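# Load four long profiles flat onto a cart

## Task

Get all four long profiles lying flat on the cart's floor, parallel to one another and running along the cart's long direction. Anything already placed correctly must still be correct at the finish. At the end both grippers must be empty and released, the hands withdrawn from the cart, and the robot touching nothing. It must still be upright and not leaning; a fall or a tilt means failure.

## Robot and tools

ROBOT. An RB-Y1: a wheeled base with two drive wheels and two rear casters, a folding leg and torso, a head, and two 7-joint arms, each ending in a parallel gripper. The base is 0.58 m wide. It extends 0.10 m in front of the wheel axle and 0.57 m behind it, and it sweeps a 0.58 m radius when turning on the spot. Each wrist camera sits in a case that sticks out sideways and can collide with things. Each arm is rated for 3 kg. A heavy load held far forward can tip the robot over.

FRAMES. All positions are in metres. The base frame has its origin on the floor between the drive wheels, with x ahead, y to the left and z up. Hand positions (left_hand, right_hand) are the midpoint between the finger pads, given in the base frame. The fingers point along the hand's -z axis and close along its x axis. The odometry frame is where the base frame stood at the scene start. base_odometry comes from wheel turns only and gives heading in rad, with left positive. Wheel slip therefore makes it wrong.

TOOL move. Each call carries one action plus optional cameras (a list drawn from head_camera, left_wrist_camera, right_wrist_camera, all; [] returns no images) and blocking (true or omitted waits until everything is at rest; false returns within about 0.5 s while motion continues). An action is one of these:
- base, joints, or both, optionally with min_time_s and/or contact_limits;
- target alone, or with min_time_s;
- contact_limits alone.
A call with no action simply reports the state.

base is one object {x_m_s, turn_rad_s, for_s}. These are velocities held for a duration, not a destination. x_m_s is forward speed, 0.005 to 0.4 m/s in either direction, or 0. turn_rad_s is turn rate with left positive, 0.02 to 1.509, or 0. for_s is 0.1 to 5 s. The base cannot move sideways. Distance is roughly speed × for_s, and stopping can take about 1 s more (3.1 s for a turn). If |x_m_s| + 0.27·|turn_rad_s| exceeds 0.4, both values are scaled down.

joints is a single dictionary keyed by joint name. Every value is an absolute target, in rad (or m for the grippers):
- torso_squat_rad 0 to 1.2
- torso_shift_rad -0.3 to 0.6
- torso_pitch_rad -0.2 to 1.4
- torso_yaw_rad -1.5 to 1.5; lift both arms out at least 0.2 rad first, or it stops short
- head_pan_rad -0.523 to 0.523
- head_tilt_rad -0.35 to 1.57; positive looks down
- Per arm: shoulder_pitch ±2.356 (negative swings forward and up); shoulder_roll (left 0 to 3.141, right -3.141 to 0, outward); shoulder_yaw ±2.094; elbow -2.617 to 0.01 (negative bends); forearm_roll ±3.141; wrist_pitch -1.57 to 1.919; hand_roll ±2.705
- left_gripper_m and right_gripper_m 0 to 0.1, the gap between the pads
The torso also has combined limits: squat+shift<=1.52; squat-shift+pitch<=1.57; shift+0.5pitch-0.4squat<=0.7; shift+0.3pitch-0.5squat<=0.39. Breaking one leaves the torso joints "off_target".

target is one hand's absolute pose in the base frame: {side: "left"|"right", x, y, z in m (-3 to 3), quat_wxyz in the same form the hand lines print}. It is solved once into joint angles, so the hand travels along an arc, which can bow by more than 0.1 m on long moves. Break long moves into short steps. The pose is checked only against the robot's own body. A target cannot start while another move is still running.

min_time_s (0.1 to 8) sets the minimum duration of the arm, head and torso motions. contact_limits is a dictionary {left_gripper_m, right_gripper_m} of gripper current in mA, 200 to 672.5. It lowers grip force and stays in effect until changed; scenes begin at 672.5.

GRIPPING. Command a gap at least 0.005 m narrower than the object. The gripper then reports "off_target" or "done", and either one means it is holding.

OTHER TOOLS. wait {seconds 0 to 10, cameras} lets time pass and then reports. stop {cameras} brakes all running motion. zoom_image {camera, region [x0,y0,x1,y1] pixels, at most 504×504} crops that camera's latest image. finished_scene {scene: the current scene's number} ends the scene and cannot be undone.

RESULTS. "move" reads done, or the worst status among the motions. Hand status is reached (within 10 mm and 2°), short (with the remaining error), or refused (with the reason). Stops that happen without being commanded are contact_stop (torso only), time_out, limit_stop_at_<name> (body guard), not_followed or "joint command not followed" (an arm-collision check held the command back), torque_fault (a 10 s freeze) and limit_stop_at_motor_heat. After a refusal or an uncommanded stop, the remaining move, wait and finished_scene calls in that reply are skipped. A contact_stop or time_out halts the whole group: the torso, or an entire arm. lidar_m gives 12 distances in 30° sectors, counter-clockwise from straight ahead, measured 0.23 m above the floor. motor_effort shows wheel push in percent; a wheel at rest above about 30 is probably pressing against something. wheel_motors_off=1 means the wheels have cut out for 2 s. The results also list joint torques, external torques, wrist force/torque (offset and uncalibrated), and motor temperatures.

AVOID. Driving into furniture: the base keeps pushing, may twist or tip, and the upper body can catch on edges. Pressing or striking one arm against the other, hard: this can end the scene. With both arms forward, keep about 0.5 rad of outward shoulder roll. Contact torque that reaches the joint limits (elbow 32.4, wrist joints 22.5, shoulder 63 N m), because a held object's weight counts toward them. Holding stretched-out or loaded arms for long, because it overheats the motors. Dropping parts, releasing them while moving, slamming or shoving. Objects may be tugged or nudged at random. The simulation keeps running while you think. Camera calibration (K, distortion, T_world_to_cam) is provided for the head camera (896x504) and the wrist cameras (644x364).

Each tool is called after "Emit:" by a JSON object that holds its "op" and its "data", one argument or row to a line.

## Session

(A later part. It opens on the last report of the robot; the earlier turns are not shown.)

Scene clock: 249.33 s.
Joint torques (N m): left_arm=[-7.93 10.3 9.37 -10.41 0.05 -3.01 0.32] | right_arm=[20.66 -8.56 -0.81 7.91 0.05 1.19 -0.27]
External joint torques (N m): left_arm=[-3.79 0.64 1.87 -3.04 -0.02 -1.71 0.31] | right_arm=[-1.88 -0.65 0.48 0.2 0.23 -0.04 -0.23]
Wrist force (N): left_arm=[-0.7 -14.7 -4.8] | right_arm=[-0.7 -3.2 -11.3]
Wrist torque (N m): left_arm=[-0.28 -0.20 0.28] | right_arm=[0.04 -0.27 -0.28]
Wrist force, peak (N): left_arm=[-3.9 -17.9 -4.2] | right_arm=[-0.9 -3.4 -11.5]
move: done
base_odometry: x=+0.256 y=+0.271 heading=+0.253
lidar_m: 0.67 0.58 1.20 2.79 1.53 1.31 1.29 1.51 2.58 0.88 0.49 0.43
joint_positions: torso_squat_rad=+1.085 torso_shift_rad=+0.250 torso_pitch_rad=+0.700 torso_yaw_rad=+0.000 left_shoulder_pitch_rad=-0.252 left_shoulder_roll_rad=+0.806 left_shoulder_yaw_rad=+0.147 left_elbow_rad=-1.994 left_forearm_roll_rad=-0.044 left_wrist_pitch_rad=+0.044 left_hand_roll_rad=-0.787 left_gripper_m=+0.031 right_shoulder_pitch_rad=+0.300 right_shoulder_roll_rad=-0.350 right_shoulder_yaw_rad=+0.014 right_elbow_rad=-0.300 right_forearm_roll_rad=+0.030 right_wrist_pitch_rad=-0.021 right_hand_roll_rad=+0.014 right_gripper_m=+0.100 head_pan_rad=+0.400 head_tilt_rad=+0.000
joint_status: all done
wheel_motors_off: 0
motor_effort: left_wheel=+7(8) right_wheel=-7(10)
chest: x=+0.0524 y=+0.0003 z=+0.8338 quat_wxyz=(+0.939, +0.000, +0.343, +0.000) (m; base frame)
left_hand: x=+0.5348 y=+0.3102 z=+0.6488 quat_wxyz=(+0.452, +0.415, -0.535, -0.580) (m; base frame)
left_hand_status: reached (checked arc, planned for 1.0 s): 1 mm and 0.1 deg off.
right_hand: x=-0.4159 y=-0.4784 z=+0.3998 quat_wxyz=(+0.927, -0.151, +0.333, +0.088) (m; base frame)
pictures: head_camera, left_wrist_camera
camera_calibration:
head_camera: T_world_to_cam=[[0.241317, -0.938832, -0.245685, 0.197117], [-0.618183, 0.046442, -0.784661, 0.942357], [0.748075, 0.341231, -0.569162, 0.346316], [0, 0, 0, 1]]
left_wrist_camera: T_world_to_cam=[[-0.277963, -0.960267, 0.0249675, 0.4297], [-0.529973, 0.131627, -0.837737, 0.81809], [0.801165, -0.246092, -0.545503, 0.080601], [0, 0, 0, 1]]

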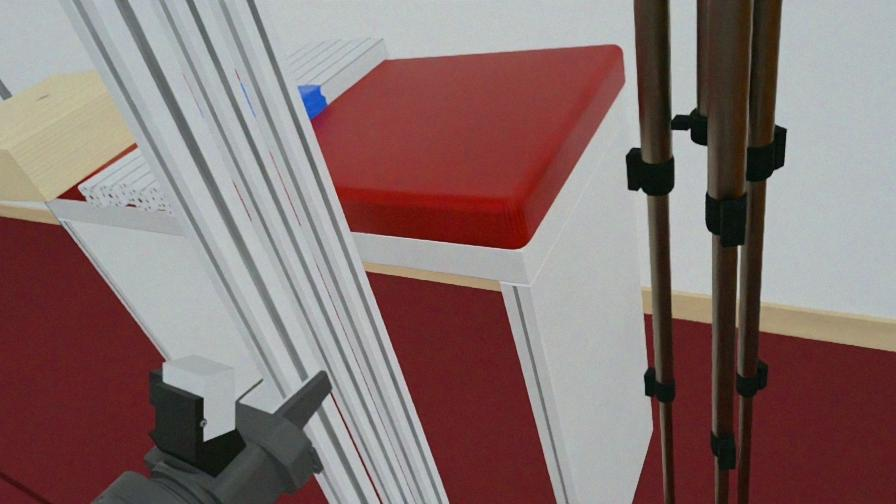

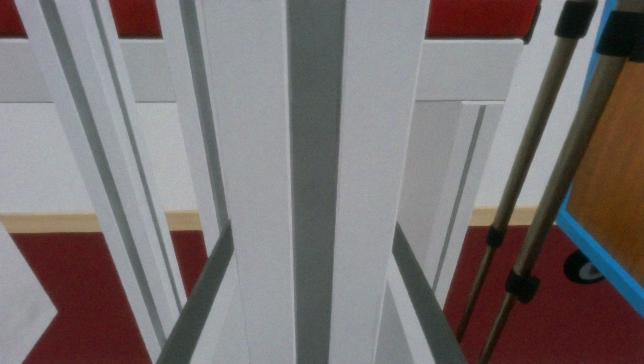

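Emit:
{"op": "move", "data": {
  "base": {"x_m_s":-0.2,"for_s":2.43},
  "cameras": []
}}

Emit:
{"op": "move", "data": {
  "base": {"turn_rad_s":-0.5,"for_s":2.9},
  "joints": {"torso_squat_rad":0.5,"torso_shift_rad":0,"torso_pitch_rad":0.3,"head_pan_rad":0,"head_tilt_rad":0.5},
  "cameras": []
}}

Emit:
{"op": "move", "data": {
  "base": {"x_m_s":0.3,"for_s":2.45},
  "cameras": []
}}

Emit:
{"op": "move", "data": {
  "base": {"turn_rad_s":0.5,"for_s":2.37},
  "cameras": ["head_camera"]
}}

Emit:
{"op": "move", "data": {
  "target": {"side":"left","x":0.45,"y":0.25,"z":1.18,"quat_wxyz":[0.7071,0,-0.7071,0]},
  "min_time_s": 3,
  "cameras": []
}}

Emit:
{"op": "move", "data": {
  "target": {"side":"left","x":0.48,"y":0.07,"z":1.18,"quat_wxyz":[0.7071,0,-0.7071,0]},
  "min_time_s": 2,
  "cameras": ["head_camera"]
}}

Emit:
{"op": "move", "data": {
  "base": {"x_m_s":0.2,"for_s":1.9},
  "joints": {"right_shoulder_roll_rad":-0.6},
  "cameras": ["head_camera"]
}}

Scene clock: 260.63 s.
Wrist force, peak (N): left_arm=[-0.8 -15.5 -6.3] | right_arm=[-1.2 -3.4 -11.5]
move: done
base_status: done (sent for 2.43 of 2.43 s)
wheel_motors_off: 0
motor_effort: left_wheel=+8(32) right_wheel=-7(32)
pictures: none

Scene clock: 264.90 s.
Wrist force, peak (N): left_arm=[-1.0 -16.3 -5.0] | right_arm=[-3.5 -2.9 -12.4]
move: done
base_status: done (sent for 2.9 of 2.9 s)
joint_status: all done
wheel_motors_off: 0
motor_effort: left_wheel=+17(41) right_wheel=+1(37)
pictures: none

Scene clock: 268.47 s.
Wrist force, peak (N): left_arm=[0.7 -14.6 -0.4] | right_arm=[-3.4 -2.6 -12.4]
move: done
base_status: done (sent for 2.47 of 2.47 s)
wheel_motors_off: 0
motor_effort: left_wheel=-10(50) right_wheel=+6(49)
pictures: none

Scene clock: 272.20 s.
Wrist force, peak (N): left_arm=[0.9 -14.5 0.3] | right_arm=[-3.4 -2.8 -12.5]
move: done
base_status: done (sent for 2.37 of 2.37 s)
wheel_motors_off: 0
motor_effort: left_wheel=+3(45) right_wheel=+16(42)
pictures: head_camera
camera_calibration:
head_camera: T_world_to_cam=[[-0.0581346, -0.998218, 0.0134327, -0.0156136], [-0.682391, 0.0299129, -0.730375, 1.02275], [0.728672, -0.0516264, -0.682914, 0.921082], [0, 0, 0, 1]]

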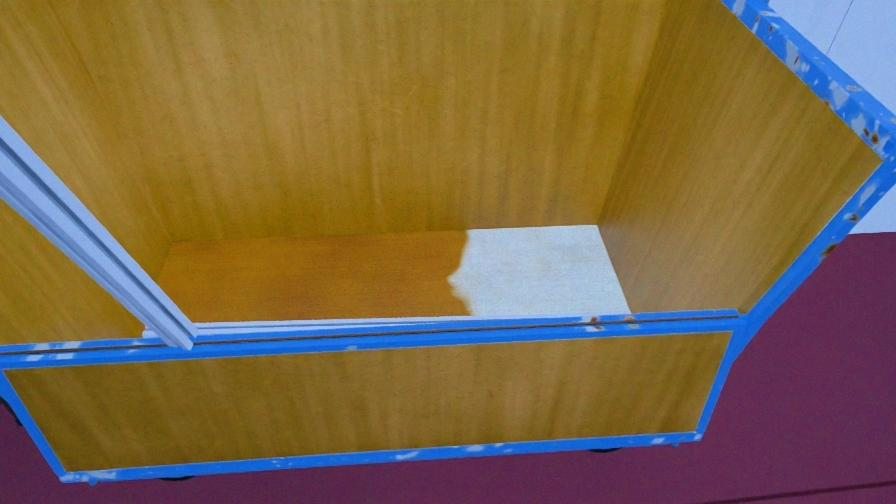

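Scene clock: 275.53 s.
Wrist force, peak (N): left_arm=[-16.2 -0.1 -4.1] | right_arm=[-3.5 -2.9 -12.3]
move: done
joint_status: all done
wheel_motors_off: 0
motor_effort: left_wheel=+4(4) right_wheel=+17(19)
left_hand_status: reached (checked arc, planned for 3.0 s): 1 mm and 0.1 deg off.
pictures: none

Scene clock: 277.87 s.
Wrist force, peak (N): left_arm=[-16.6 1.5 -5.1] | right_arm=[-3.4 -2.8 -12.4]
move: done
joint_status: all done
wheel_motors_off: 0
motor_effort: left_wheel=+4(4) right_wheel=+17(18)
left_hand_status: reached (checked arc, planned for 2.0 s): 1 mm and 0.2 deg off.
pictures: head_camera
camera_calibration:
head_camera: T_world_to_cam=[[-0.0581344, -0.998218, 0.0134322, -0.015613], [-0.682391, 0.0299132, -0.730375, 1.02275], [0.728672, -0.0516258, -0.682915, 0.921082], [0, 0, 0, 1]]

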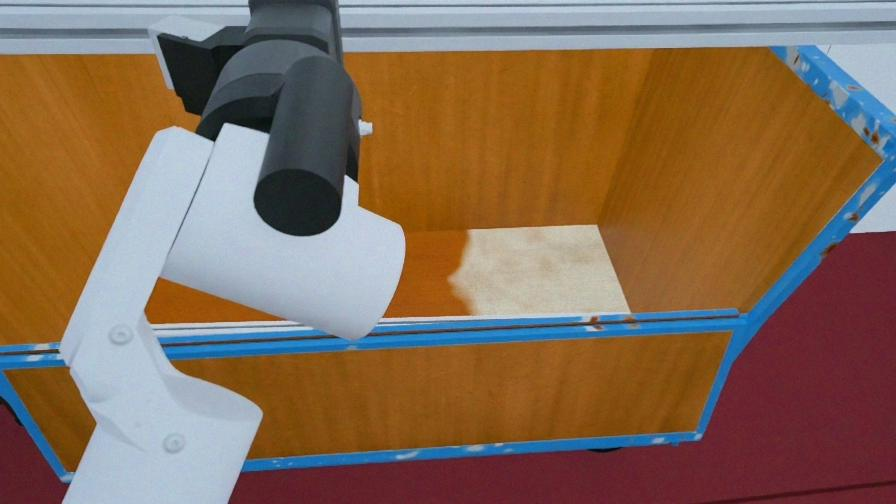

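Scene clock: 280.80 s.
Joint torques (N m): left_arm=[-23.54 -0.18 -0.54 -12.71 -1.97 -3.85 0.27] | right_arm=[12.22 -15.01 -1.61 4.31 0.01 0.49 -0.09]
External joint torques (N m): left_arm=[-5.89 -0.28 -1.34 -3.83 -1.29 -2.27 0.33] | right_arm=[-0.58 0.17 0.47 -0.18 0.14 -0.13 -0.07]
Wrist force (N): left_arm=[-16.7 -0.1 -3.7] | right_arm=[-2.7 -1.5 -11.1]
Wrist torque (N m): left_arm=[-0.15 -0.45 0.43] | right_arm=[-0.09 -0.35 -0.30]
Wrist force, peak (N): left_arm=[-17.2 0.1 -4.4] | right_arm=[-3.5 -0.7 -12.3]
move: done
base_odometry: x=+0.435 y=-0.545 heading=-0.013
lidar_m: 0.22 0.24 0.35 1.41 2.15 1.54 1.46 1.52 2.06 4.77 0.36 0.26
base_status: done (sent for 1.9 of 1.9 s)
joint_positions: torso_squat_rad=+0.500 torso_shift_rad=+0.000 torso_pitch_rad=+0.301 torso_yaw_rad=+0.000 left_shoulder_pitch_rad=-0.910 left_shoulder_roll_rad=+0.000 left_shoulder_yaw_rad=-0.138 left_elbow_rad=-1.681 left_forearm_roll_rad=-0.592 left_wrist_pitch_rad=+0.802 left_hand_roll_rad=+0.558 left_gripper_m=+0.031 right_shoulder_pitch_rad=+0.300 right_shoulder_roll_rad=-0.600 right_shoulder_yaw_rad=+0.014 right_elbow_rad=-0.300 right_forearm_roll_rad=+0.030 right_wrist_pitch_rad=-0.021 right_hand_roll_rad=+0.014 right_gripper_m=+0.100 head_pan_rad=+0.000 head_tilt_rad=+0.500
joint_status: all done
wheel_motors_off: 0
motor_effort: left_wheel=+8(47) right_wheel=-7(54)
chest: x=-0.1363 y=+0.0004 z=+1.1904 quat_wxyz=(+0.989, +0.000, +0.150, +0.000) (m; base frame)
left_hand: x=+0.4800 y=+0.0704 z=+1.1787 quat_wxyz=(+0.708, +0.000, -0.706, -0.001) (m; base frame)
right_hand: x=-0.3671 y=-0.6452 z=+0.6867 quat_wxyz=(+0.944, -0.274, +0.148, +0.109) (m; base frame)
pictures: head_camera
camera_calibration:
head_camera: T_world_to_cam=[[-0.0581402, -0.99822, 0.0133244, -0.0155547], [-0.682435, 0.0299991, -0.730331, 1.02271], [0.728631, -0.0515546, -0.682964, 0.921112], [0, 0, 0, 1]]

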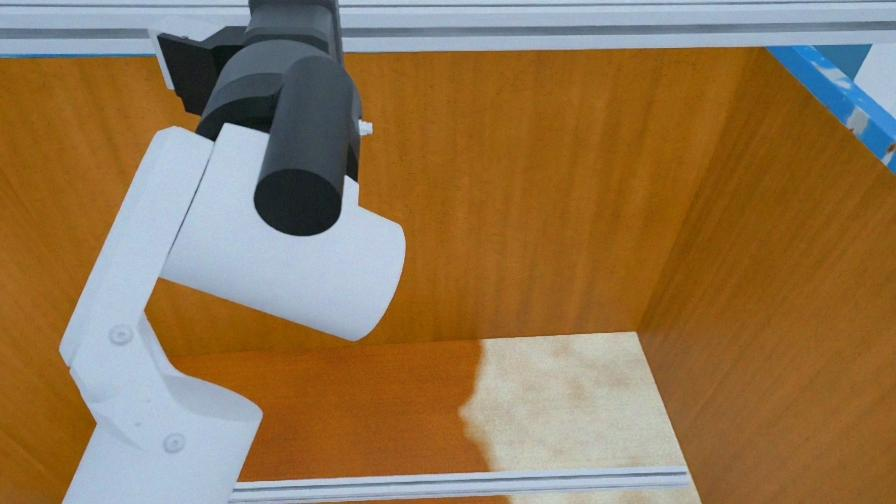

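Emit:
{"op": "move", "data": {
  "joints": {"torso_shift_rad":0.1,"torso_pitch_rad":0.7,"head_tilt_rad":0.3},
  "cameras": ["head_camera"]
}}

Emit:
{"op": "move", "data": {
  "target": {"side":"left","x":0.60,"y":0.063,"z":0.73,"quat_wxyz":[0.9998,-0.02,0,0]},
  "min_time_s": 2.5,
  "cameras": ["head_camera"]
}}

Emit:
{"op": "move", "data": {
  "joints": {"torso_squat_rad":0.9,"torso_shift_rad":0.25,"torso_pitch_rad":0.75},
  "cameras": []
}}

Emit:
{"op": "move", "data": {
  "target": {"side":"left","x":0.603,"y":0.063,"z":0.50,"quat_wxyz":[0.9998,-0.02,0,0]},
  "min_time_s": 1.5,
  "cameras": ["head_camera"]
}}

Scene clock: 287.53 s.
Wrist force, peak (N): left_arm=[-16.5 0.2 -9.8] | right_arm=[-2.7 -1.5 -11.6]
move: done
joint_status: all done
wheel_motors_off: 0
motor_effort: left_wheel=+10(11) right_wheel=-8(12)
pictures: head_camera
camera_calibration:
head_camera: T_world_to_cam=[[-0.0542316, -0.998227, 0.0245426, -0.0153963], [-0.813935, 0.0299548, -0.580184, 0.937359], [0.57842, -0.0514404, -0.814116, 0.8694], [0, 0, 0, 1]]

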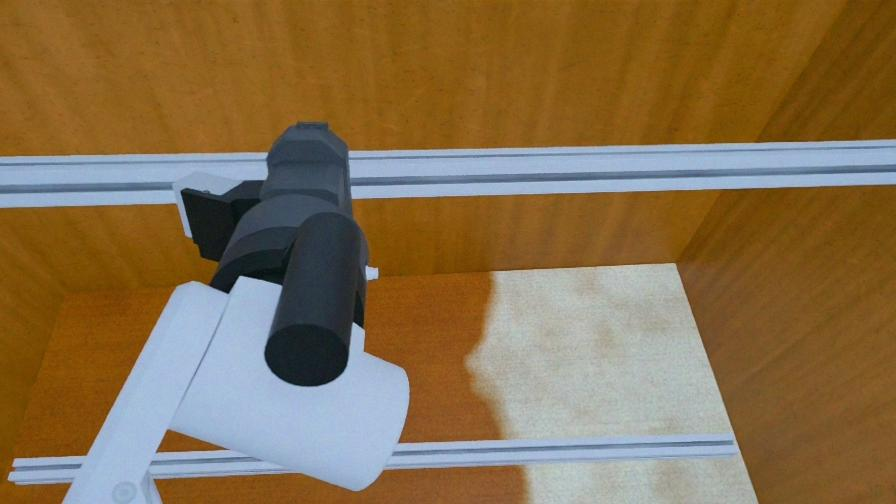

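Scene clock: 290.37 s.
Wrist force, peak (N): left_arm=[-5.7 1.2 -19.0] | right_arm=[-0.5 -2.5 -10.8]
move: short
joint_status: all done
wheel_motors_off: 0
motor_effort: left_wheel=+9(10) right_wheel=-10(11)
left_hand_status: short (checked arc, as near as the solve gets, planned for 2.5 s): 2 mm and 13.6 deg off. The place is met; only the turn is off.
pictures: head_camera
camera_calibration:
head_camera: T_world_to_cam=[[-0.0542275, -0.998227, 0.0245382, -0.0153908], [-0.813922, 0.029953, -0.580201, 0.937367], [0.578438, -0.0514351, -0.814103, 0.869399], [0, 0, 0, 1]]

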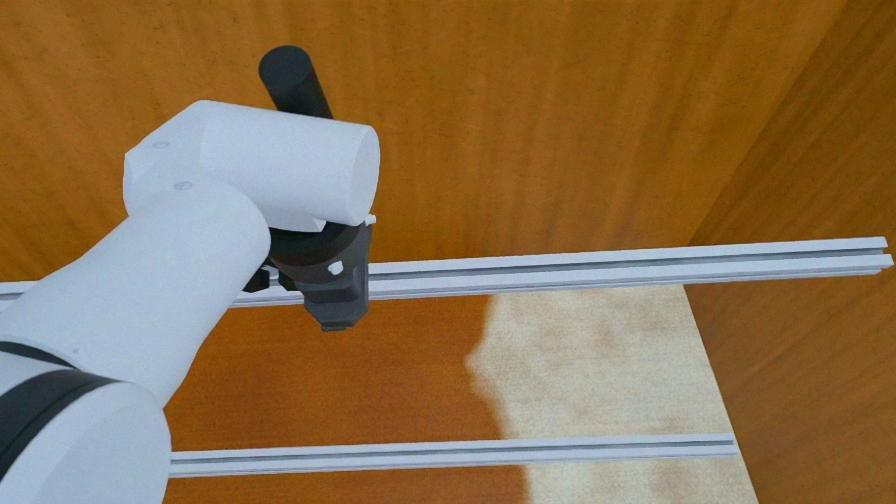

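Scene clock: 292.63 s.
Wrist force, peak (N): left_arm=[-3.8 1.6 -19.2] | right_arm=[-0.7 -2.9 -10.6]
move: done
joint_status: all done
wheel_motors_off: 0
motor_effort: left_wheel=+6(12) right_wheel=-6(10)
pictures: none

Scene clock: 294.47 s.
Joint torques (N m): left_arm=[-27.57 2.37 -1.88 -9.57 -0.64 -0.19 0.62] | right_arm=[20.7 -10.43 -1.05 8.13 -0.02 1.34 -0.21]
External joint torques (N m): left_arm=[-6.33 -1.29 -1.8 -2.17 -0.71 -0.01 0.62] | right_arm=[-1.9 0.15 0.58 -0.1 0.19 -0.03 -0.17]
Wrist force (N): left_arm=[-0.9 0.5 -18.7] | right_arm=[-0.3 -2.6 -10.3]
Wrist torque (N m): left_arm=[-0.27 -0.15 0.19] | right_arm=[-0.02 -0.24 -0.27]
Wrist force, peak (N): left_arm=[-3.5 1.6 -18.8] | right_arm=[-0.3 -2.6 -10.6]
move: short
base_odometry: x=+0.435 y=-0.545 heading=-0.013
lidar_m: 0.23 0.24 0.34 1.40 2.17 1.53 1.46 1.51 2.06 4.78 0.37 0.24
joint_positions: torso_squat_rad=+0.900 torso_shift_rad=+0.250 torso_pitch_rad=+0.751 torso_yaw_rad=+0.000 left_shoulder_pitch_rad=-1.749 left_shoulder_roll_rad=+0.144 left_shoulder_yaw_rad=+0.182 left_elbow_rad=-0.266 left_forearm_roll_rad=+0.026 left_wrist_pitch_rad=+1.153 left_hand_roll_rad=+0.297 left_gripper_m=+0.031 right_shoulder_pitch_rad=+0.300 right_shoulder_roll_rad=-0.600 right_shoulder_yaw_rad=+0.014 right_elbow_rad=-0.300 right_forearm_roll_rad=+0.030 right_wrist_pitch_rad=-0.021 right_hand_roll_rad=+0.014 right_gripper_m=+0.100 head_pan_rad=+0.000 head_tilt_rad=+0.300
joint_status: all done
wheel_motors_off: 0
motor_effort: left_wheel=+7(7) right_wheel=-6(10)
chest: x=+0.0908 y=+0.0003 z=+0.9284 quat_wxyz=(+0.930, +0.000, +0.367, +0.000) (m; base frame)
left_hand: x=+0.6016 y=+0.0636 z=+0.4995 quat_wxyz=(+0.999, -0.026, -0.020, +0.001) (m; base frame)
left_hand_status: short (checked arc, as near as the solve gets, planned for 1.5 s): 2 mm and 2.4 deg off. The place is met; only the turn is off.
right_hand: x=-0.3363 y=-0.6451 z=+0.5753 quat_wxyz=(+0.887, -0.243, +0.355, +0.168) (m; base frame)
pictures: head_camera
camera_calibration:
head_camera: T_world_to_cam=[[-0.0529384, -0.998227, 0.0272223, -0.0099814], [-0.841944, 0.0299587, -0.538732, 0.832561], [0.536961, -0.0514393, -0.842037, 0.702847], [0, 0, 0, 1]]

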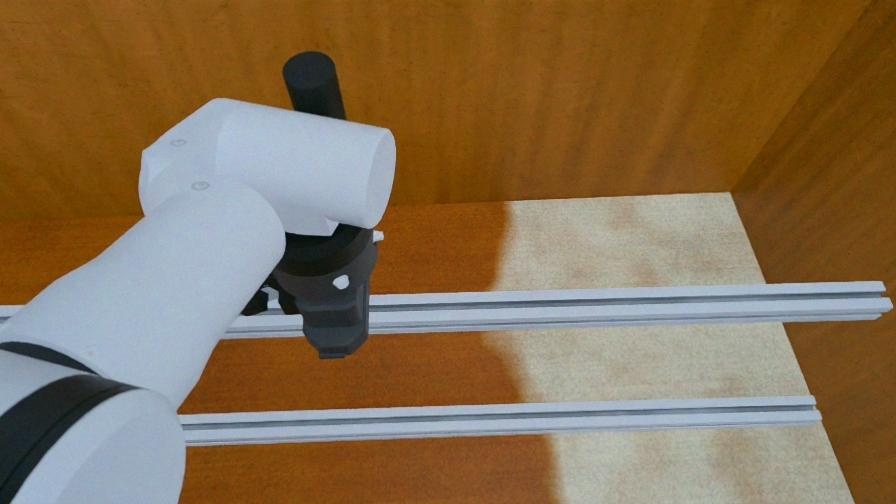

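Emit:
{"op": "move", "data": {
  "joints": {"torso_squat_rad":1.05,"torso_shift_rad":0.35,"torso_pitch_rad":0.82},
  "cameras": []
}}

Emit:
{"op": "move", "data": {
  "target": {"side":"left","x":0.604,"y":0.065,"z":0.340,"quat_wxyz":[0.9998,-0.02,0,0]},
  "cameras": ["head_camera"]
}}

Emit:
{"op": "move", "data": {
  "target": {"side":"left","x":0.604,"y":0.065,"z":0.322,"quat_wxyz":[0.9998,-0.02,0,0]},
  "cameras": ["left_wrist_camera"]
}}

Scene clock: 302.37 s.
Wrist force, peak (N): left_arm=[-0.7 1.1 -19.8] | right_arm=[-0.4 -2.7 -10.7]
move: done
joint_status: all done
wheel_motors_off: 0
motor_effort: left_wheel=+5(8) right_wheel=-6(8)
pictures: none

Scene clock: 303.37 s.
Wrist force, peak (N): left_arm=[0.9 2.1 -20.3] | right_arm=[-0.9 -2.3 -10.5]
move: short
joint_status: all done
wheel_motors_off: 0
motor_effort: left_wheel=+5(6) right_wheel=-6(8)
left_hand_status: short (checked arc, as near as the solve gets, planned for 0.3 s): 1 mm and 2.3 deg off. The place is met; only the turn is off.
pictures: head_camera
camera_calibration:
head_camera: T_world_to_cam=[[-0.0509254, -0.998227, 0.0308249, -0.0087725], [-0.877534, 0.0299899, -0.478576, 0.75116], [0.476802, -0.0514216, -0.877505, 0.632054], [0, 0, 0, 1]]

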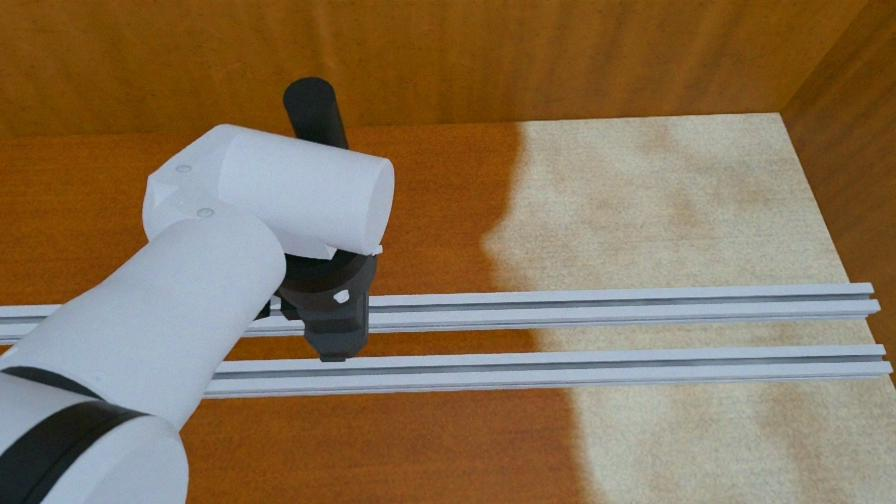

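Scene clock: 304.30 s.
Joint torques (N m): left_arm=[-24.37 2.62 -0.91 -8.73 -0.08 -0.53 0.06] | right_arm=[21.85 -9.43 -0.83 8.49 -0.12 1.36 -0.3]
External joint torques (N m): left_arm=[-4.97 0.17 -0.78 -1.9 -0.15 -0.24 0.06] | right_arm=[-1.91 0.21 0.71 -0.19 0.1 -0.1 -0.26]
Wrist force (N): left_arm=[-2.6 1.3 -18.7] | right_arm=[-0.2 -2.8 -9.8]
Wrist torque (N m): left_arm=[-0.50 -0.30 0.23] | right_arm=[-0.05 -0.26 -0.27]
Wrist force, peak (N): left_arm=[-3.9 3.4 -21.1] | right_arm=[-0.3 -2.9 -10.2]
move: short
base_odometry: x=+0.435 y=-0.545 heading=-0.013
lidar_m: 0.24 0.24 0.33 1.41 2.16 1.55 1.46 1.53 2.03 4.79 0.36 0.26
joint_positions: torso_squat_rad=+1.050 torso_shift_rad=+0.350 torso_pitch_rad=+0.821 torso_yaw_rad=+0.000 left_shoulder_pitch_rad=-1.670 left_shoulder_roll_rad=+0.130 left_shoulder_yaw_rad=+0.162 left_elbow_rad=-0.266 left_forearm_roll_rad=+0.006 left_wrist_pitch_rad=+0.953 left_hand_roll_rad=+0.303 left_gripper_m=+0.031 right_shoulder_pitch_rad=+0.300 right_shoulder_roll_rad=-0.600 right_shoulder_yaw_rad=+0.014 right_elbow_rad=-0.300 right_forearm_roll_rad=+0.030 right_wrist_pitch_rad=-0.021 right_hand_roll_rad=+0.014 right_gripper_m=+0.100 head_pan_rad=+0.000 head_tilt_rad=+0.300
joint_status: all done
wheel_motors_off: 0
motor_effort: left_wheel=+5(6) right_wheel=-3(7)
chest: x=+0.1179 y=+0.0003 z=+0.8187 quat_wxyz=(+0.917, +0.000, +0.399, +0.000) (m; base frame)
left_hand: x=+0.6025 y=+0.0655 z=+0.3218 quat_wxyz=(+0.998, -0.035, -0.047, +0.001) (m; base frame)
left_hand_status: short (checked arc, as near as the solve gets, planned for 0.3 s): 2 mm and 5.6 deg off. The place is met; only the turn is off.
right_hand: x=-0.3330 y=-0.6450 z=+0.4963 quat_wxyz=(+0.874, -0.237, +0.386, +0.176) (m; base frame)
pictures: left_wrist_camera
camera_calibration:
left_wrist_camera: T_world_to_cam=[[0.991617, 0.0286333, 0.125997, -0.640462], [-0.0434536, -0.844437, 0.53389, -0.0584108], [0.121683, -0.534889, -0.836114, 0.309639], [0, 0, 0, 1]]

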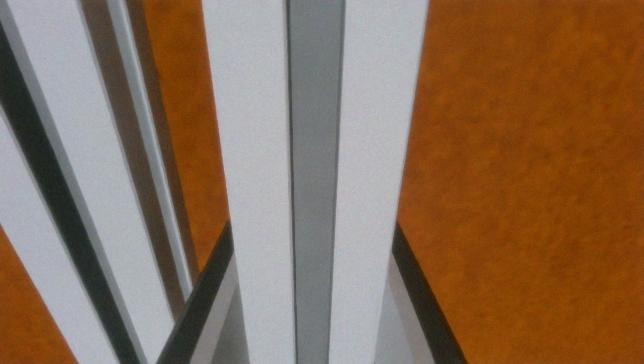

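Emit:
{"op": "move", "data": {
  "target": {"side":"left","x":0.600,"y":0.065,"z":0.345,"quat_wxyz":[0.9998,-0.02,0,0]},
  "cameras": []
}}

Emit:
{"op": "move", "data": {
  "joints": {"torso_squat_rad":1.06,"torso_shift_rad":0.38,"torso_pitch_rad":0.85},
  "cameras": []
}}

Emit:
{"op": "move", "data": {
  "target": {"side":"left","x":0.605,"y":0.065,"z":0.313,"quat_wxyz":[0.9998,-0.02,0,0]},
  "cameras": ["head_camera"]
}}

Emit:
{"op": "move", "data": {
  "target": {"side":"left","x":0.605,"y":0.065,"z":0.308,"quat_wxyz":[0.9998,-0.02,0,0]},
  "cameras": ["head_camera"]
}}

Scene clock: 315.67 s.
Wrist force, peak (N): left_arm=[-4.7 1.5 -21.1] | right_arm=[-0.4 -2.9 -10.3]
move: done
joint_status: all done
wheel_motors_off: 0
motor_effort: left_wheel=+4(5) right_wheel=-1(5)
left_hand_status: reached (checked arc, planned for 0.3 s): 1 mm and 0.5 deg off.
pictures: none

Scene clock: 316.63 s.
Wrist force, peak (N): left_arm=[-0.9 1.1 -19.7] | right_arm=[-0.4 -2.9 -10.2]
move: done
joint_status: all done
wheel_motors_off: 0
motor_effort: left_wheel=+4(4) right_wheel=-2(5)
pictures: none

Scene clock: 317.30 s.
Wrist force, peak (N): left_arm=[-2.9 1.7 -21.4] | right_arm=[0.0 -3.0 -10.2]
move: done
joint_status: all done
wheel_motors_off: 0
motor_effort: left_wheel=+3(5) right_wheel=-5(6)
left_hand_status: reached (checked arc, planned for 0.2 s): 1 mm and 0.4 deg off.
pictures: head_camera
camera_calibration:
head_camera: T_world_to_cam=[[-0.0499874, -0.998226, 0.0323346, -0.00891188], [-0.891482, 0.0299989, -0.452061, 0.735985], [0.450289, -0.0514231, -0.891401, 0.62588], [0, 0, 0, 1]]

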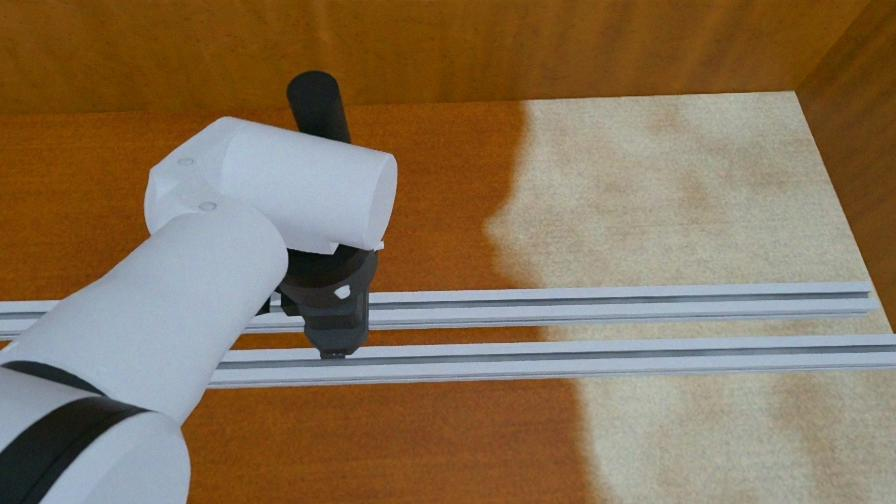

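Scene clock: 317.83 s.
Joint torques (N m): left_arm=[-23.93 2.28 -0.99 -8.67 -0.04 -0.1 0.14] | right_arm=[22.49 -9.11 -0.64 8.84 0.04 1.6 -0.3]
External joint torques (N m): left_arm=[-4.44 -0.08 -0.86 -1.91 -0.11 0.05 0.14] | right_arm=[-1.72 0.11 0.85 -0.03 0.27 0.1 -0.26]
Wrist force (N): left_arm=[-1.2 0.9 -19.0] | right_arm=[0.0 -2.8 -10.0]
Wrist torque (N m): left_arm=[-0.41 -0.24 0.24] | right_arm=[-0.07 -0.24 -0.26]
Wrist force, peak (N): left_arm=[-2.4 -0.7 -20.0] | right_arm=[-0.1 -2.9 -10.2]
move: done
base_odometry: x=+0.435 y=-0.545 heading=-0.013
lidar_m: 0.23 0.24 0.33 1.43 2.18 1.52 1.47 1.52 2.04 4.78 0.37 0.24
joint_positions: torso_squat_rad=+1.060 torso_shift_rad=+0.380 torso_pitch_rad=+0.851 torso_yaw_rad=+0.000 left_shoulder_pitch_rad=-1.711 left_shoulder_roll_rad=+0.135 left_shoulder_yaw_rad=+0.160 left_elbow_rad=-0.266 left_forearm_roll_rad=+0.003 left_wrist_pitch_rad=+1.039 left_hand_roll_rad=+0.313 left_gripper_m=+0.031 right_shoulder_pitch_rad=+0.300 right_shoulder_roll_rad=-0.600 right_shoulder_yaw_rad=+0.014 right_elbow_rad=-0.300 right_forearm_roll_rad=+0.030 right_wrist_pitch_rad=-0.021 right_hand_roll_rad=+0.014 right_gripper_m=+0.100 head_pan_rad=+0.000 head_tilt_rad=+0.300
joint_status: all done
wheel_motors_off: 0
motor_effort: left_wheel=+3(4) right_wheel=-5(5)
chest: x=+0.1316 y=+0.0003 z=+0.8024 quat_wxyz=(+0.911, +0.000, +0.413, +0.000) (m; base frame)
left_hand: x=+0.6037 y=+0.0655 z=+0.3078 quat_wxyz=(+1.000, -0.024, -0.011, +0.000) (m; base frame)
left_hand_status: reached (checked arc, as near as the solve gets, planned for 0.2 s): 1 mm and 1.4 deg off.
right_hand: x=-0.3287 y=-0.6450 z=+0.4937 quat_wxyz=(+0.868, -0.234, +0.399, +0.180) (m; base frame)
pictures: head_camera
camera_calibration:
head_camera: T_world_to_cam=[[-0.0499905, -0.998226, 0.032334, -0.00891177], [-0.891484, 0.0300021, -0.452058, 0.735984], [0.450286, -0.0514238, -0.891402, 0.62588], [0, 0, 0, 1]]

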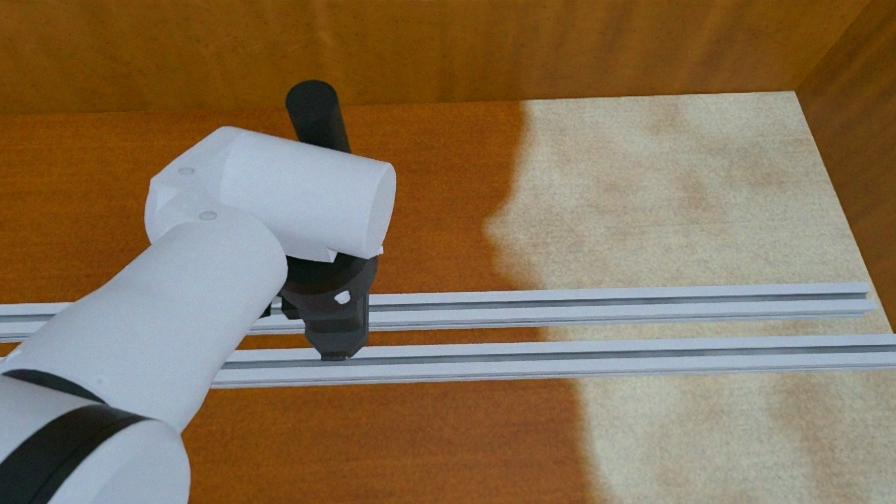

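Continue down till contact.

Emit:
{"op": "move", "data": {
  "target": {"side":"left","x":0.605,"y":0.065,"z":0.302,"quat_wxyz":[0.9998,-0.02,0,0]},
  "cameras": []
}}

Emit:
{"op": "move", "data": {
  "cameras": ["head_camera"]
}}

Scene clock: 323.70 s.
Wrist force, peak (N): left_arm=[-1.3 0.8 -19.1] | right_arm=[0.0 -2.8 -10.2]
move: short
joint_status: all done
wheel_motors_off: 0
motor_effort: left_wheel=+4(5) right_wheel=-5(7)
left_hand_status: short (checked arc, as near as the solve gets, planned for 0.2 s): 1 mm and 2.6 deg off. The place is met; only the turn is off.
pictures: none

Scene clock: 323.70 s.
Joint torques (N m): left_arm=[-16.61 2.12 -1.06 -5.86 -0.32 -1.69 0.02] | right_arm=[22.31 -9.05 -1.16 8.8 -0.16 1.67 -0.17]
External joint torques (N m): left_arm=[2.74 -0.16 -0.93 0.88 -0.4 -1.5 0.03] | right_arm=[-1.89 0.19 0.33 -0.05 0.06 0.17 -0.13]
Motor temperatures (°C): left_arm=[40 34 33 41 43 38 41] | right_arm=[39 39 31 39 38 39 36]
Wrist force (N): left_arm=[-4.6 0.3 7.3] | right_arm=[0.1 -2.9 -10.0]
Wrist torque (N m): left_arm=[0.21 0.38 0.27] | right_arm=[-0.06 -0.22 -0.26]
Wrist force, peak (N): left_arm=[-4.6 0.3 7.3] | right_arm=[0.1 -2.9 -10.0]
base_odometry: x=+0.435 y=-0.545 heading=-0.013
lidar_m: 0.23 0.25 0.34 1.40 2.16 1.54 1.46 1.53 2.04 4.77 0.37 0.25
base_status: not commanded
joint_positions: torso_squat_rad=+1.060 torso_shift_rad=+0.380 torso_pitch_rad=+0.850 torso_yaw_rad=+0.000 left_shoulder_pitch_rad=-1.699 left_shoulder_roll_rad=+0.133 left_shoulder_yaw_rad=+0.159 left_elbow_rad=-0.267 left_forearm_roll_rad=+0.002 left_wrist_pitch_rad=+1.006 left_hand_roll_rad=+0.312 left_gripper_m=+0.031 right_shoulder_pitch_rad=+0.300 right_shoulder_roll_rad=-0.600 right_shoulder_yaw_rad=+0.014 right_elbow_rad=-0.300 right_forearm_roll_rad=+0.030 right_wrist_pitch_rad=-0.021 right_hand_roll_rad=+0.014 right_gripper_m=+0.100 head_pan_rad=+0.000 head_tilt_rad=+0.300
joint_status: all done
wheel_motors_off: 0
motor_effort: left_wheel=+4(5) right_wheel=-5(7)
chest: x=+0.1313 y=+0.0003 z=+0.8026 quat_wxyz=(+0.911, +0.000, +0.412, +0.000) (m; base frame)
left_hand: x=+0.6048 y=+0.0650 z=+0.3033 quat_wxyz=(+0.999, -0.027, -0.022, +0.000) (m; base frame)
left_hand_status: short (checked arc, as near as the solve gets, planned for 0.2 s): 1 mm and 2.6 deg off. The place is met; only the turn is off.
right_hand: x=-0.3287 y=-0.6450 z=+0.4935 quat_wxyz=(+0.868, -0.234, +0.398, +0.180) (m; base frame)
pictures: head_camera
camera_calibration:
head_camera: T_world_to_cam=[[-0.0500024, -0.998227, 0.0322775, -0.00888416], [-0.891158, 0.0300012, -0.4527, 0.736308], [0.45093, -0.0514004, -0.891078, 0.625795], [0, 0, 0, 1]] pos_world=[0.373533, 0.00120759, 0.891246]

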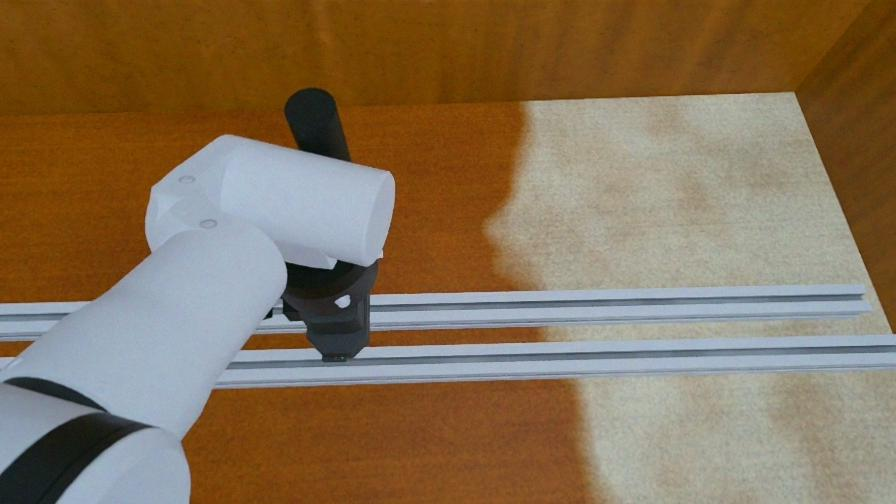

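Emit:
{"op": "move", "data": {
  "joints": {"left_gripper_m":0.055},
  "cameras": []
}}

Emit:
{"op": "move", "data": {
  "target": {"side":"left","x":0.603,"y":0.063,"z":0.37,"quat_wxyz":[0.9998,-0.02,0,0]},
  "cameras": ["head_camera"]
}}

Emit:
{"op": "move", "data": {
  "joints": {"torso_squat_rad":0.6,"torso_shift_rad":0.1,"torso_pitch_rad":0.5,"head_tilt_rad":0.5},
  "cameras": ["head_camera"]
}}

Emit:
{"op": "move", "data": {
  "base": {"x_m_s":-0.3,"for_s":1.28},
  "cameras": ["head_camera"]
}}

Emit:
{"op": "move", "data": {
  "base": {"turn_rad_s":-0.5,"for_s":2.37},
  "joints": {"left_shoulder_pitch_rad":-0.272,"left_shoulder_roll_rad":0.793,"left_shoulder_yaw_rad":0.249,"left_elbow_rad":-1.883,"left_forearm_roll_rad":-0.009,"left_wrist_pitch_rad":0.047,"left_hand_roll_rad":-0.791,"right_shoulder_roll_rad":-0.35,"torso_pitch_rad":0.3,"torso_shift_rad":0},
  "cameras": []
}}

Emit:
{"op": "move", "data": {
  "base": {"x_m_s":-0.3,"for_s":2.45},
  "cameras": []
}}

Emit:
{"op": "move", "data": {
  "base": {"turn_rad_s":0.5,"for_s":2.9},
  "joints": {"head_pan_rad":0.4,"left_gripper_m":0.048},
  "cameras": []
}}

Emit:
{"op": "move", "data": {
  "base": {"x_m_s":0.2,"for_s":2.43},
  "cameras": ["head_camera"]
}}

Scene clock: 336.53 s.
Wrist force, peak (N): left_arm=[-4.7 0.1 6.8] | right_arm=[-0.4 -3.1 -10.2]
move: done
joint_status: all done
wheel_motors_off: 0
motor_effort: left_wheel=+4(5) right_wheel=-3(6)
pictures: none

Scene clock: 337.83 s.
Wrist force, peak (N): left_arm=[5.6 -1.8 18.7] | right_arm=[0.0 -3.0 -10.2]
move: done
joint_status: all done
wheel_motors_off: 0
motor_effort: left_wheel=+3(4) right_wheel=-3(6)
left_hand_status: reached (checked arc, planned for 1.0 s): 0 mm and 0.1 deg off.
pictures: head_camera
camera_calibration:
head_camera: T_world_to_cam=[[-0.0500349, -0.998226, 0.0322686, -0.00888283], [-0.891192, 0.0300382, -0.452631, 0.736265], [0.450859, -0.0514049, -0.891114, 0.625791], [0, 0, 0, 1]]

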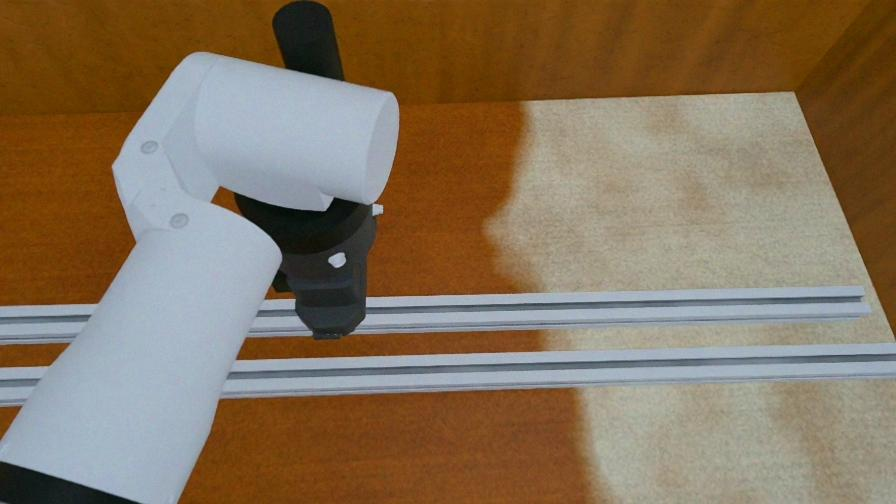

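Scene clock: 340.53 s.
Wrist force, peak (N): left_arm=[-1.0 0.8 -10.2] | right_arm=[-1.7 -2.2 -11.2]
move: done
joint_status: all done
wheel_motors_off: 0
motor_effort: left_wheel=+5(6) right_wheel=-5(8)
pictures: head_camera
camera_calibration:
head_camera: T_world_to_cam=[[-0.0543883, -0.998219, 0.0245019, -0.0206114], [-0.813595, 0.0300765, -0.580654, 0.882783], [0.578883, -0.0515154, -0.813782, 0.938591], [0, 0, 0, 1]]

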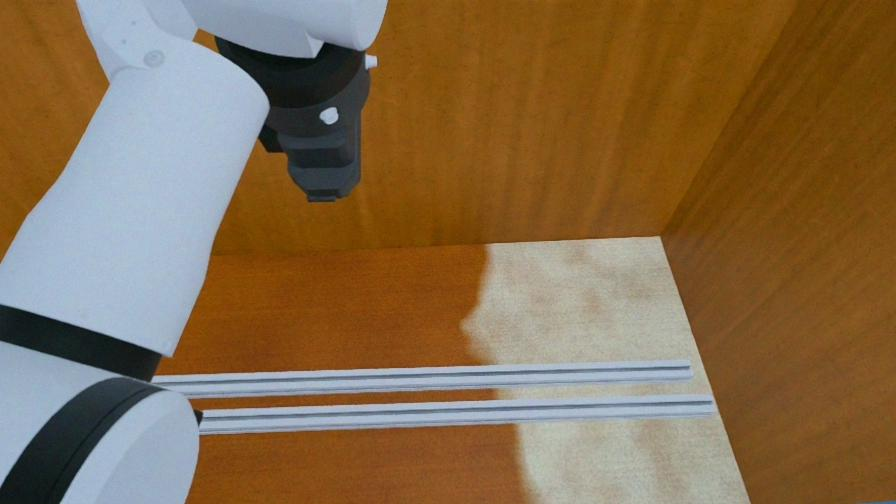

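Scene clock: 343.20 s.
Wrist force, peak (N): left_arm=[-2.9 0.8 -9.4] | right_arm=[-2.0 -2.1 -11.4]
move: done
base_status: done (sent for 1.27 of 1.27 s)
wheel_motors_off: 0
motor_effort: left_wheel=-5(23) right_wheel=+6(32)
pictures: head_camera
camera_calibration:
head_camera: T_world_to_cam=[[-0.0543831, -0.998219, 0.0245116, -0.0206181], [-0.81361, 0.0300679, -0.580633, 0.882778], [0.578862, -0.0515195, -0.813796, 0.938596], [0, 0, 0, 1]]

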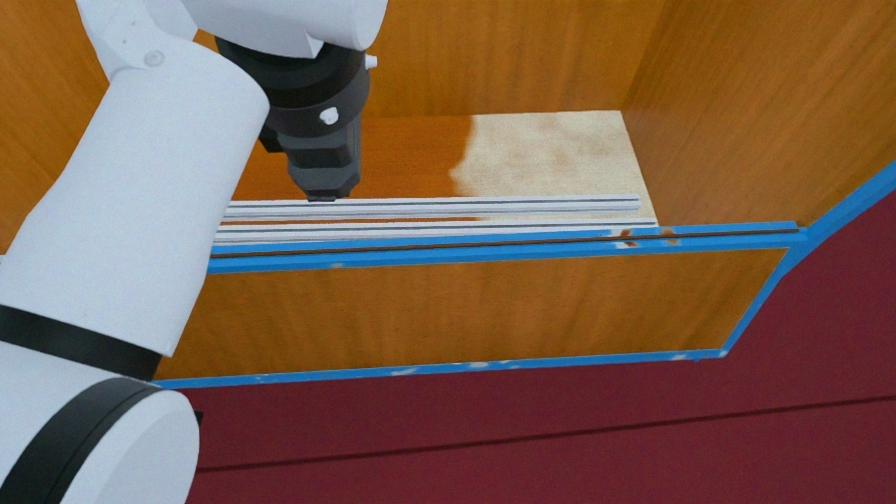

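Scene clock: 346.90 s.
Wrist force, peak (N): left_arm=[-5.6 -0.1 -8.9] | right_arm=[-2.5 -3.0 -12.9]
move: done
base_status: done (sent for 2.37 of 2.37 s)
joint_status: all done
wheel_motors_off: 0
motor_effort: left_wheel=+14(51) right_wheel=+3(37)
pictures: none

Scene clock: 350.73 s.
Wrist force, peak (N): left_arm=[-0.6 -5.7 -1.9] | right_arm=[-3.5 -2.6 -12.9]
move: done
base_status: done (sent for 2.47 of 2.47 s)
wheel_motors_off: 0
motor_effort: left_wheel=-12(40) right_wheel=+14(40)
pictures: none

Scene clock: 354.97 s.
Wrist force, peak (N): left_arm=[-0.2 -5.7 -2.1] | right_arm=[-3.2 -2.8 -12.8]
move: done
base_status: done (sent for 2.9 of 2.9 s)
joint_status: all done
wheel_motors_off: 0
motor_effort: left_wheel=+4(40) right_wheel=+19(50)
pictures: none

Scene clock: 358.33 s.
Joint torques (N m): left_arm=[-9.89 11.61 7.82 -6.92 -0.03 -1.13 0.48] | right_arm=[12.22 -10.47 -0.63 4.13 0.01 0.56 -0.31]
External joint torques (N m): left_arm=[-0.07 -0.98 -0.04 -0.11 -0.09 0.03 0.47] | right_arm=[-1.13 -0.52 0.79 -0.12 0.12 0.03 -0.29]
Wrist force (N): left_arm=[0.2 -5.4 -1.5] | right_arm=[-3.0 -2.7 -12.5]
Wrist torque (N m): left_arm=[0.03 -0.06 0.24] | right_arm=[0.02 -0.37 -0.29]
Wrist force, peak (N): left_arm=[-0.6 -6.0 -1.9] | right_arm=[-3.4 -2.6 -12.8]
move: done
base_odometry: x=+0.256 y=+0.271 heading=+0.252
lidar_m: 0.68 0.71 1.20 2.77 1.54 1.30 1.30 1.49 2.55 0.89 0.50 0.44
base_status: done (sent for 2.43 of 2.43 s)
joint_positions: torso_squat_rad=+0.600 torso_shift_rad=+0.000 torso_pitch_rad=+0.300 torso_yaw_rad=+0.000 left_shoulder_pitch_rad=-0.272 left_shoulder_roll_rad=+0.793 left_shoulder_yaw_rad=+0.249 left_elbow_rad=-1.883 left_forearm_roll_rad=-0.009 left_wrist_pitch_rad=+0.047 left_hand_roll_rad=-0.791 left_gripper_m=+0.048 right_shoulder_pitch_rad=+0.300 right_shoulder_roll_rad=-0.350 right_shoulder_yaw_rad=+0.014 right_elbow_rad=-0.300 right_forearm_roll_rad=+0.030 right_wrist_pitch_rad=-0.021 right_hand_roll_rad=+0.014 right_gripper_m=+0.100 head_pan_rad=+0.400 head_tilt_rad=+0.500
wheel_motors_off: 0
motor_effort: left_wheel=+10(45) right_wheel=-9(51)
chest: x=-0.1365 y=+0.0003 z=+1.1538 quat_wxyz=(+0.989, +0.000, +0.150, +0.000) (m; base frame)
left_hand: x=+0.3932 y=+0.3804 z=+1.1775 quat_wxyz=(+0.383, +0.554, -0.591, -0.444) (m; base frame)
right_hand: x=-0.3984 y=-0.4784 z=+0.5716 quat_wxyz=(+0.974, -0.166, +0.142, +0.056) (m; base frame)
pictures: head_camera
camera_calibration:
head_camera: T_world_to_cam=[[0.317707, -0.942568, -0.10309, 0.161856], [-0.660666, -0.142068, -0.737114, 1.00624], [0.680135, 0.302294, -0.667859, 0.873263], [0, 0, 0, 1]]

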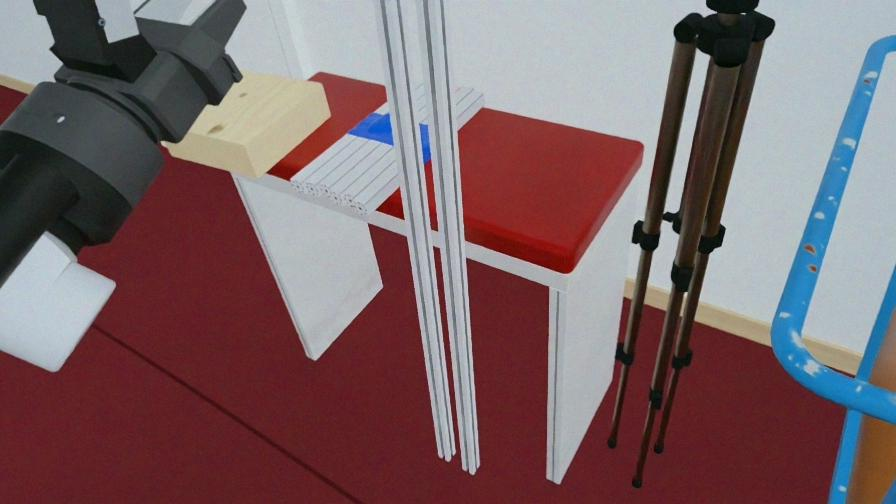

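Emit:
{"op": "move", "data": {
  "joints": {"torso_squat_rad":1.085,"torso_shift_rad":0.25,"torso_pitch_rad":0.7,"head_tilt_rad":0},
  "cameras": []
}}

Emit:
{"op": "move", "data": {
  "target": {"side":"left","x":0.557,"y":0.365,"z":0.55,"quat_wxyz":[0.451,0.416,-0.536,-0.580]},
  "min_time_s": 1.5,
  "cameras": ["left_wrist_camera"]
}}

Scene clock: 364.80 s.
Wrist force, peak (N): left_arm=[-0.5 -6.3 -4.3] | right_arm=[-3.2 -2.7 -12.8]
move: done
joint_status: all done
wheel_motors_off: 0
motor_effort: left_wheel=+10(14) right_wheel=-9(12)
pictures: none

Scene clock: 366.63 s.
Joint torques (N m): left_arm=[-7.08 10.06 6.26 -6.19 0.16 -1.6 -0.2] | right_arm=[20.23 -8.47 -0.48 7.86 0.05 1.4 -0.22]
External joint torques (N m): left_arm=[-1.54 -2.02 -0.7 0.58 -0.4 -0.19 -0.21] | right_arm=[-2.31 -0.57 0.8 0.15 0.24 0.17 -0.19]
Wrist force (N): left_arm=[-0.4 -5.9 -4.3] | right_arm=[-0.9 -3.2 -11.4]
Wrist torque (N m): left_arm=[0.00 -0.21 0.26] | right_arm=[0.02 -0.30 -0.27]
Wrist force, peak (N): left_arm=[-0.8 -6.0 -4.7] | right_arm=[-1.1 -3.3 -11.6]
move: done
base_odometry: x=+0.256 y=+0.271 heading=+0.252
lidar_m: 0.68 0.72 1.19 2.75 1.52 1.31 1.29 1.51 2.54 0.89 0.50 0.44
joint_positions: torso_squat_rad=+1.085 torso_shift_rad=+0.250 torso_pitch_rad=+0.700 torso_yaw_rad=+0.000 left_shoulder_pitch_rad=-0.443 left_shoulder_roll_rad=+0.754 left_shoulder_yaw_rad=+0.067 left_elbow_rad=-1.411 left_forearm_roll_rad=-0.051 left_wrist_pitch_rad=-0.368 left_hand_roll_rad=-0.851 left_gripper_m=+0.048 right_shoulder_pitch_rad=+0.300 right_shoulder_roll_rad=-0.350 right_shoulder_yaw_rad=+0.014 right_elbow_rad=-0.300 right_forearm_roll_rad=+0.030 right_wrist_pitch_rad=-0.021 right_hand_roll_rad=+0.014 right_gripper_m=+0.100 head_pan_rad=+0.400 head_tilt_rad=+0.000
joint_status: all done
wheel_motors_off: 0
motor_effort: left_wheel=+10(11) right_wheel=-11(13)
chest: x=+0.0523 y=+0.0003 z=+0.8338 quat_wxyz=(+0.939, +0.000, +0.343, +0.000) (m; base frame)
left_hand: x=+0.5563 y=+0.3648 z=+0.5503 quat_wxyz=(+0.453, +0.416, -0.533, -0.581) (m; base frame)
left_hand_status: reached (checked arc, planned for 1.5 s): 1 mm and 0.4 deg off.
right_hand: x=-0.4158 y=-0.4784 z=+0.3996 quat_wxyz=(+0.927, -0.151, +0.333, +0.088) (m; base frame)
pictures: left_wrist_camera
camera_calibration:
left_wrist_camera: T_world_to_cam=[[-0.274504, -0.961274, 0.02448, 0.489255], [-0.533471, 0.131059, -0.835603, 0.74074], [0.800036, -0.242435, -0.548788, 0.0241878], [0, 0, 0, 1]]

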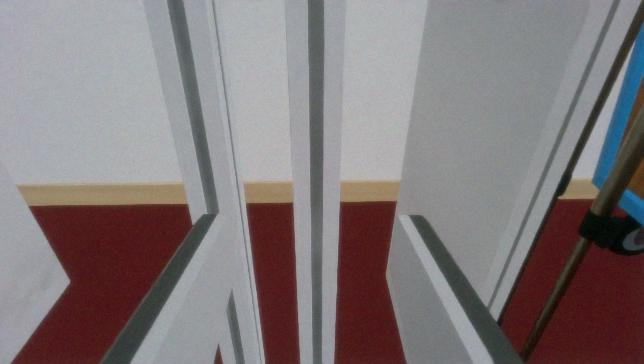

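Emit:
{"op": "move", "data": {
  "target": {"side":"left","x":0.610,"y":0.350,"z":0.55,"quat_wxyz":[0.451,0.416,-0.536,-0.580]},
  "cameras": ["left_wrist_camera"]
}}

Emit:
{"op": "move", "data": {
  "target": {"side":"left","x":0.638,"y":0.3425,"z":0.55,"quat_wxyz":[0.451,0.416,-0.536,-0.580]},
  "cameras": ["left_wrist_camera"]
}}

Scene clock: 371.47 s.
Wrist force, peak (N): left_arm=[-0.7 -6.8 -3.9] | right_arm=[-0.8 -3.3 -11.7]
move: done
joint_status: all done
wheel_motors_off: 0
motor_effort: left_wheel=+7(11) right_wheel=-9(11)
left_hand_status: reached (checked arc, planned for 0.5 s): 0 mm and 0.0 deg off.
pictures: left_wrist_camera
camera_calibration:
left_wrist_camera: T_world_to_cam=[[-0.278432, -0.960146, 0.0244131, 0.491786], [-0.528049, 0.131798, -0.838924, 0.769453], [0.802272, -0.246474, -0.5437, -0.0252685], [0, 0, 0, 1]]

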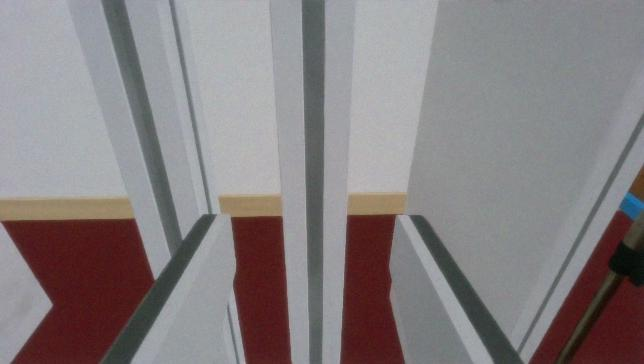

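Scene clock: 372.37 s.
Joint torques (N m): left_arm=[-10.21 11.3 5.32 -6.84 0.29 -1.34 0.5] | right_arm=[20.53 -8.87 -0.65 7.71 -0.18 1.24 -0.44]
External joint torques (N m): left_arm=[0.32 -1.74 -0.95 0 -0.28 0.03 0.49] | right_arm=[-2.01 -0.96 0.64 0 0.01 0.01 -0.4]
Wrist force (N): left_arm=[-0.8 -5.8 -4.4] | right_arm=[-0.7 -3.3 -11.5]
Wrist torque (N m): left_arm=[0.02 -0.25 0.26] | right_arm=[0.06 -0.29 -0.28]
Wrist force, peak (N): left_arm=[-0.1 -6.4 -4.9] | right_arm=[-0.7 -3.4 -11.5]
move: done
base_odometry: x=+0.256 y=+0.271 heading=+0.252
lidar_m: 0.68 0.73 1.21 2.77 1.52 1.30 1.29 1.50 2.55 0.89 0.49 0.44
joint_positions: torso_squat_rad=+1.085 torso_shift_rad=+0.250 torso_pitch_rad=+0.700 torso_yaw_rad=+0.000 left_shoulder_pitch_rad=-0.774 left_shoulder_roll_rad=+0.750 left_shoulder_yaw_rad=-0.051 left_elbow_rad=-1.108 left_forearm_roll_rad=-0.083 left_wrist_pitch_rad=-0.373 left_hand_roll_rad=-0.827 left_gripper_m=+0.048 right_shoulder_pitch_rad=+0.300 right_shoulder_roll_rad=-0.350 right_shoulder_yaw_rad=+0.014 right_elbow_rad=-0.300 right_forearm_roll_rad=+0.030 right_wrist_pitch_rad=-0.021 right_hand_roll_rad=+0.014 right_gripper_m=+0.100 head_pan_rad=+0.400 head_tilt_rad=+0.000
joint_status: all done
wheel_motors_off: 0
motor_effort: left_wheel=+7(8) right_wheel=-9(11)
chest: x=+0.0523 y=+0.0003 z=+0.8338 quat_wxyz=(+0.939, +0.000, +0.343, +0.000) (m; base frame)
left_hand: x=+0.6379 y=+0.3425 z=+0.5502 quat_wxyz=(+0.451, +0.416, -0.536, -0.580) (m; base frame)
left_hand_status: reached (checked arc, planned for 0.4 s): 0 mm and 0.1 deg off.
right_hand: x=-0.4159 y=-0.4784 z=+0.3996 quat_wxyz=(+0.927, -0.151, +0.333, +0.088) (m; base frame)
pictures: left_wrist_camera
camera_calibration:
left_wrist_camera: T_world_to_cam=[[-0.277878, -0.960311, 0.0242364, 0.492167], [-0.528636, 0.131804, -0.838554, 0.785406], [0.802077, -0.245828, -0.54428, -0.0491519], [0, 0, 0, 1]]

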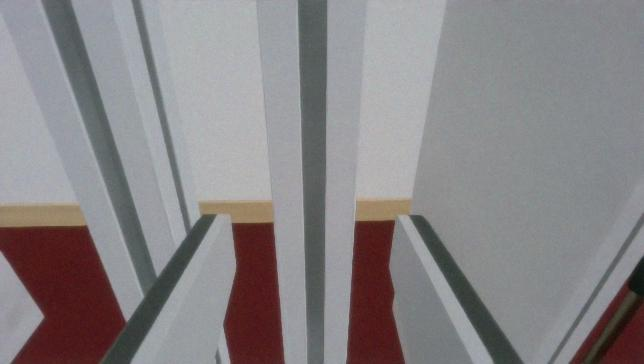

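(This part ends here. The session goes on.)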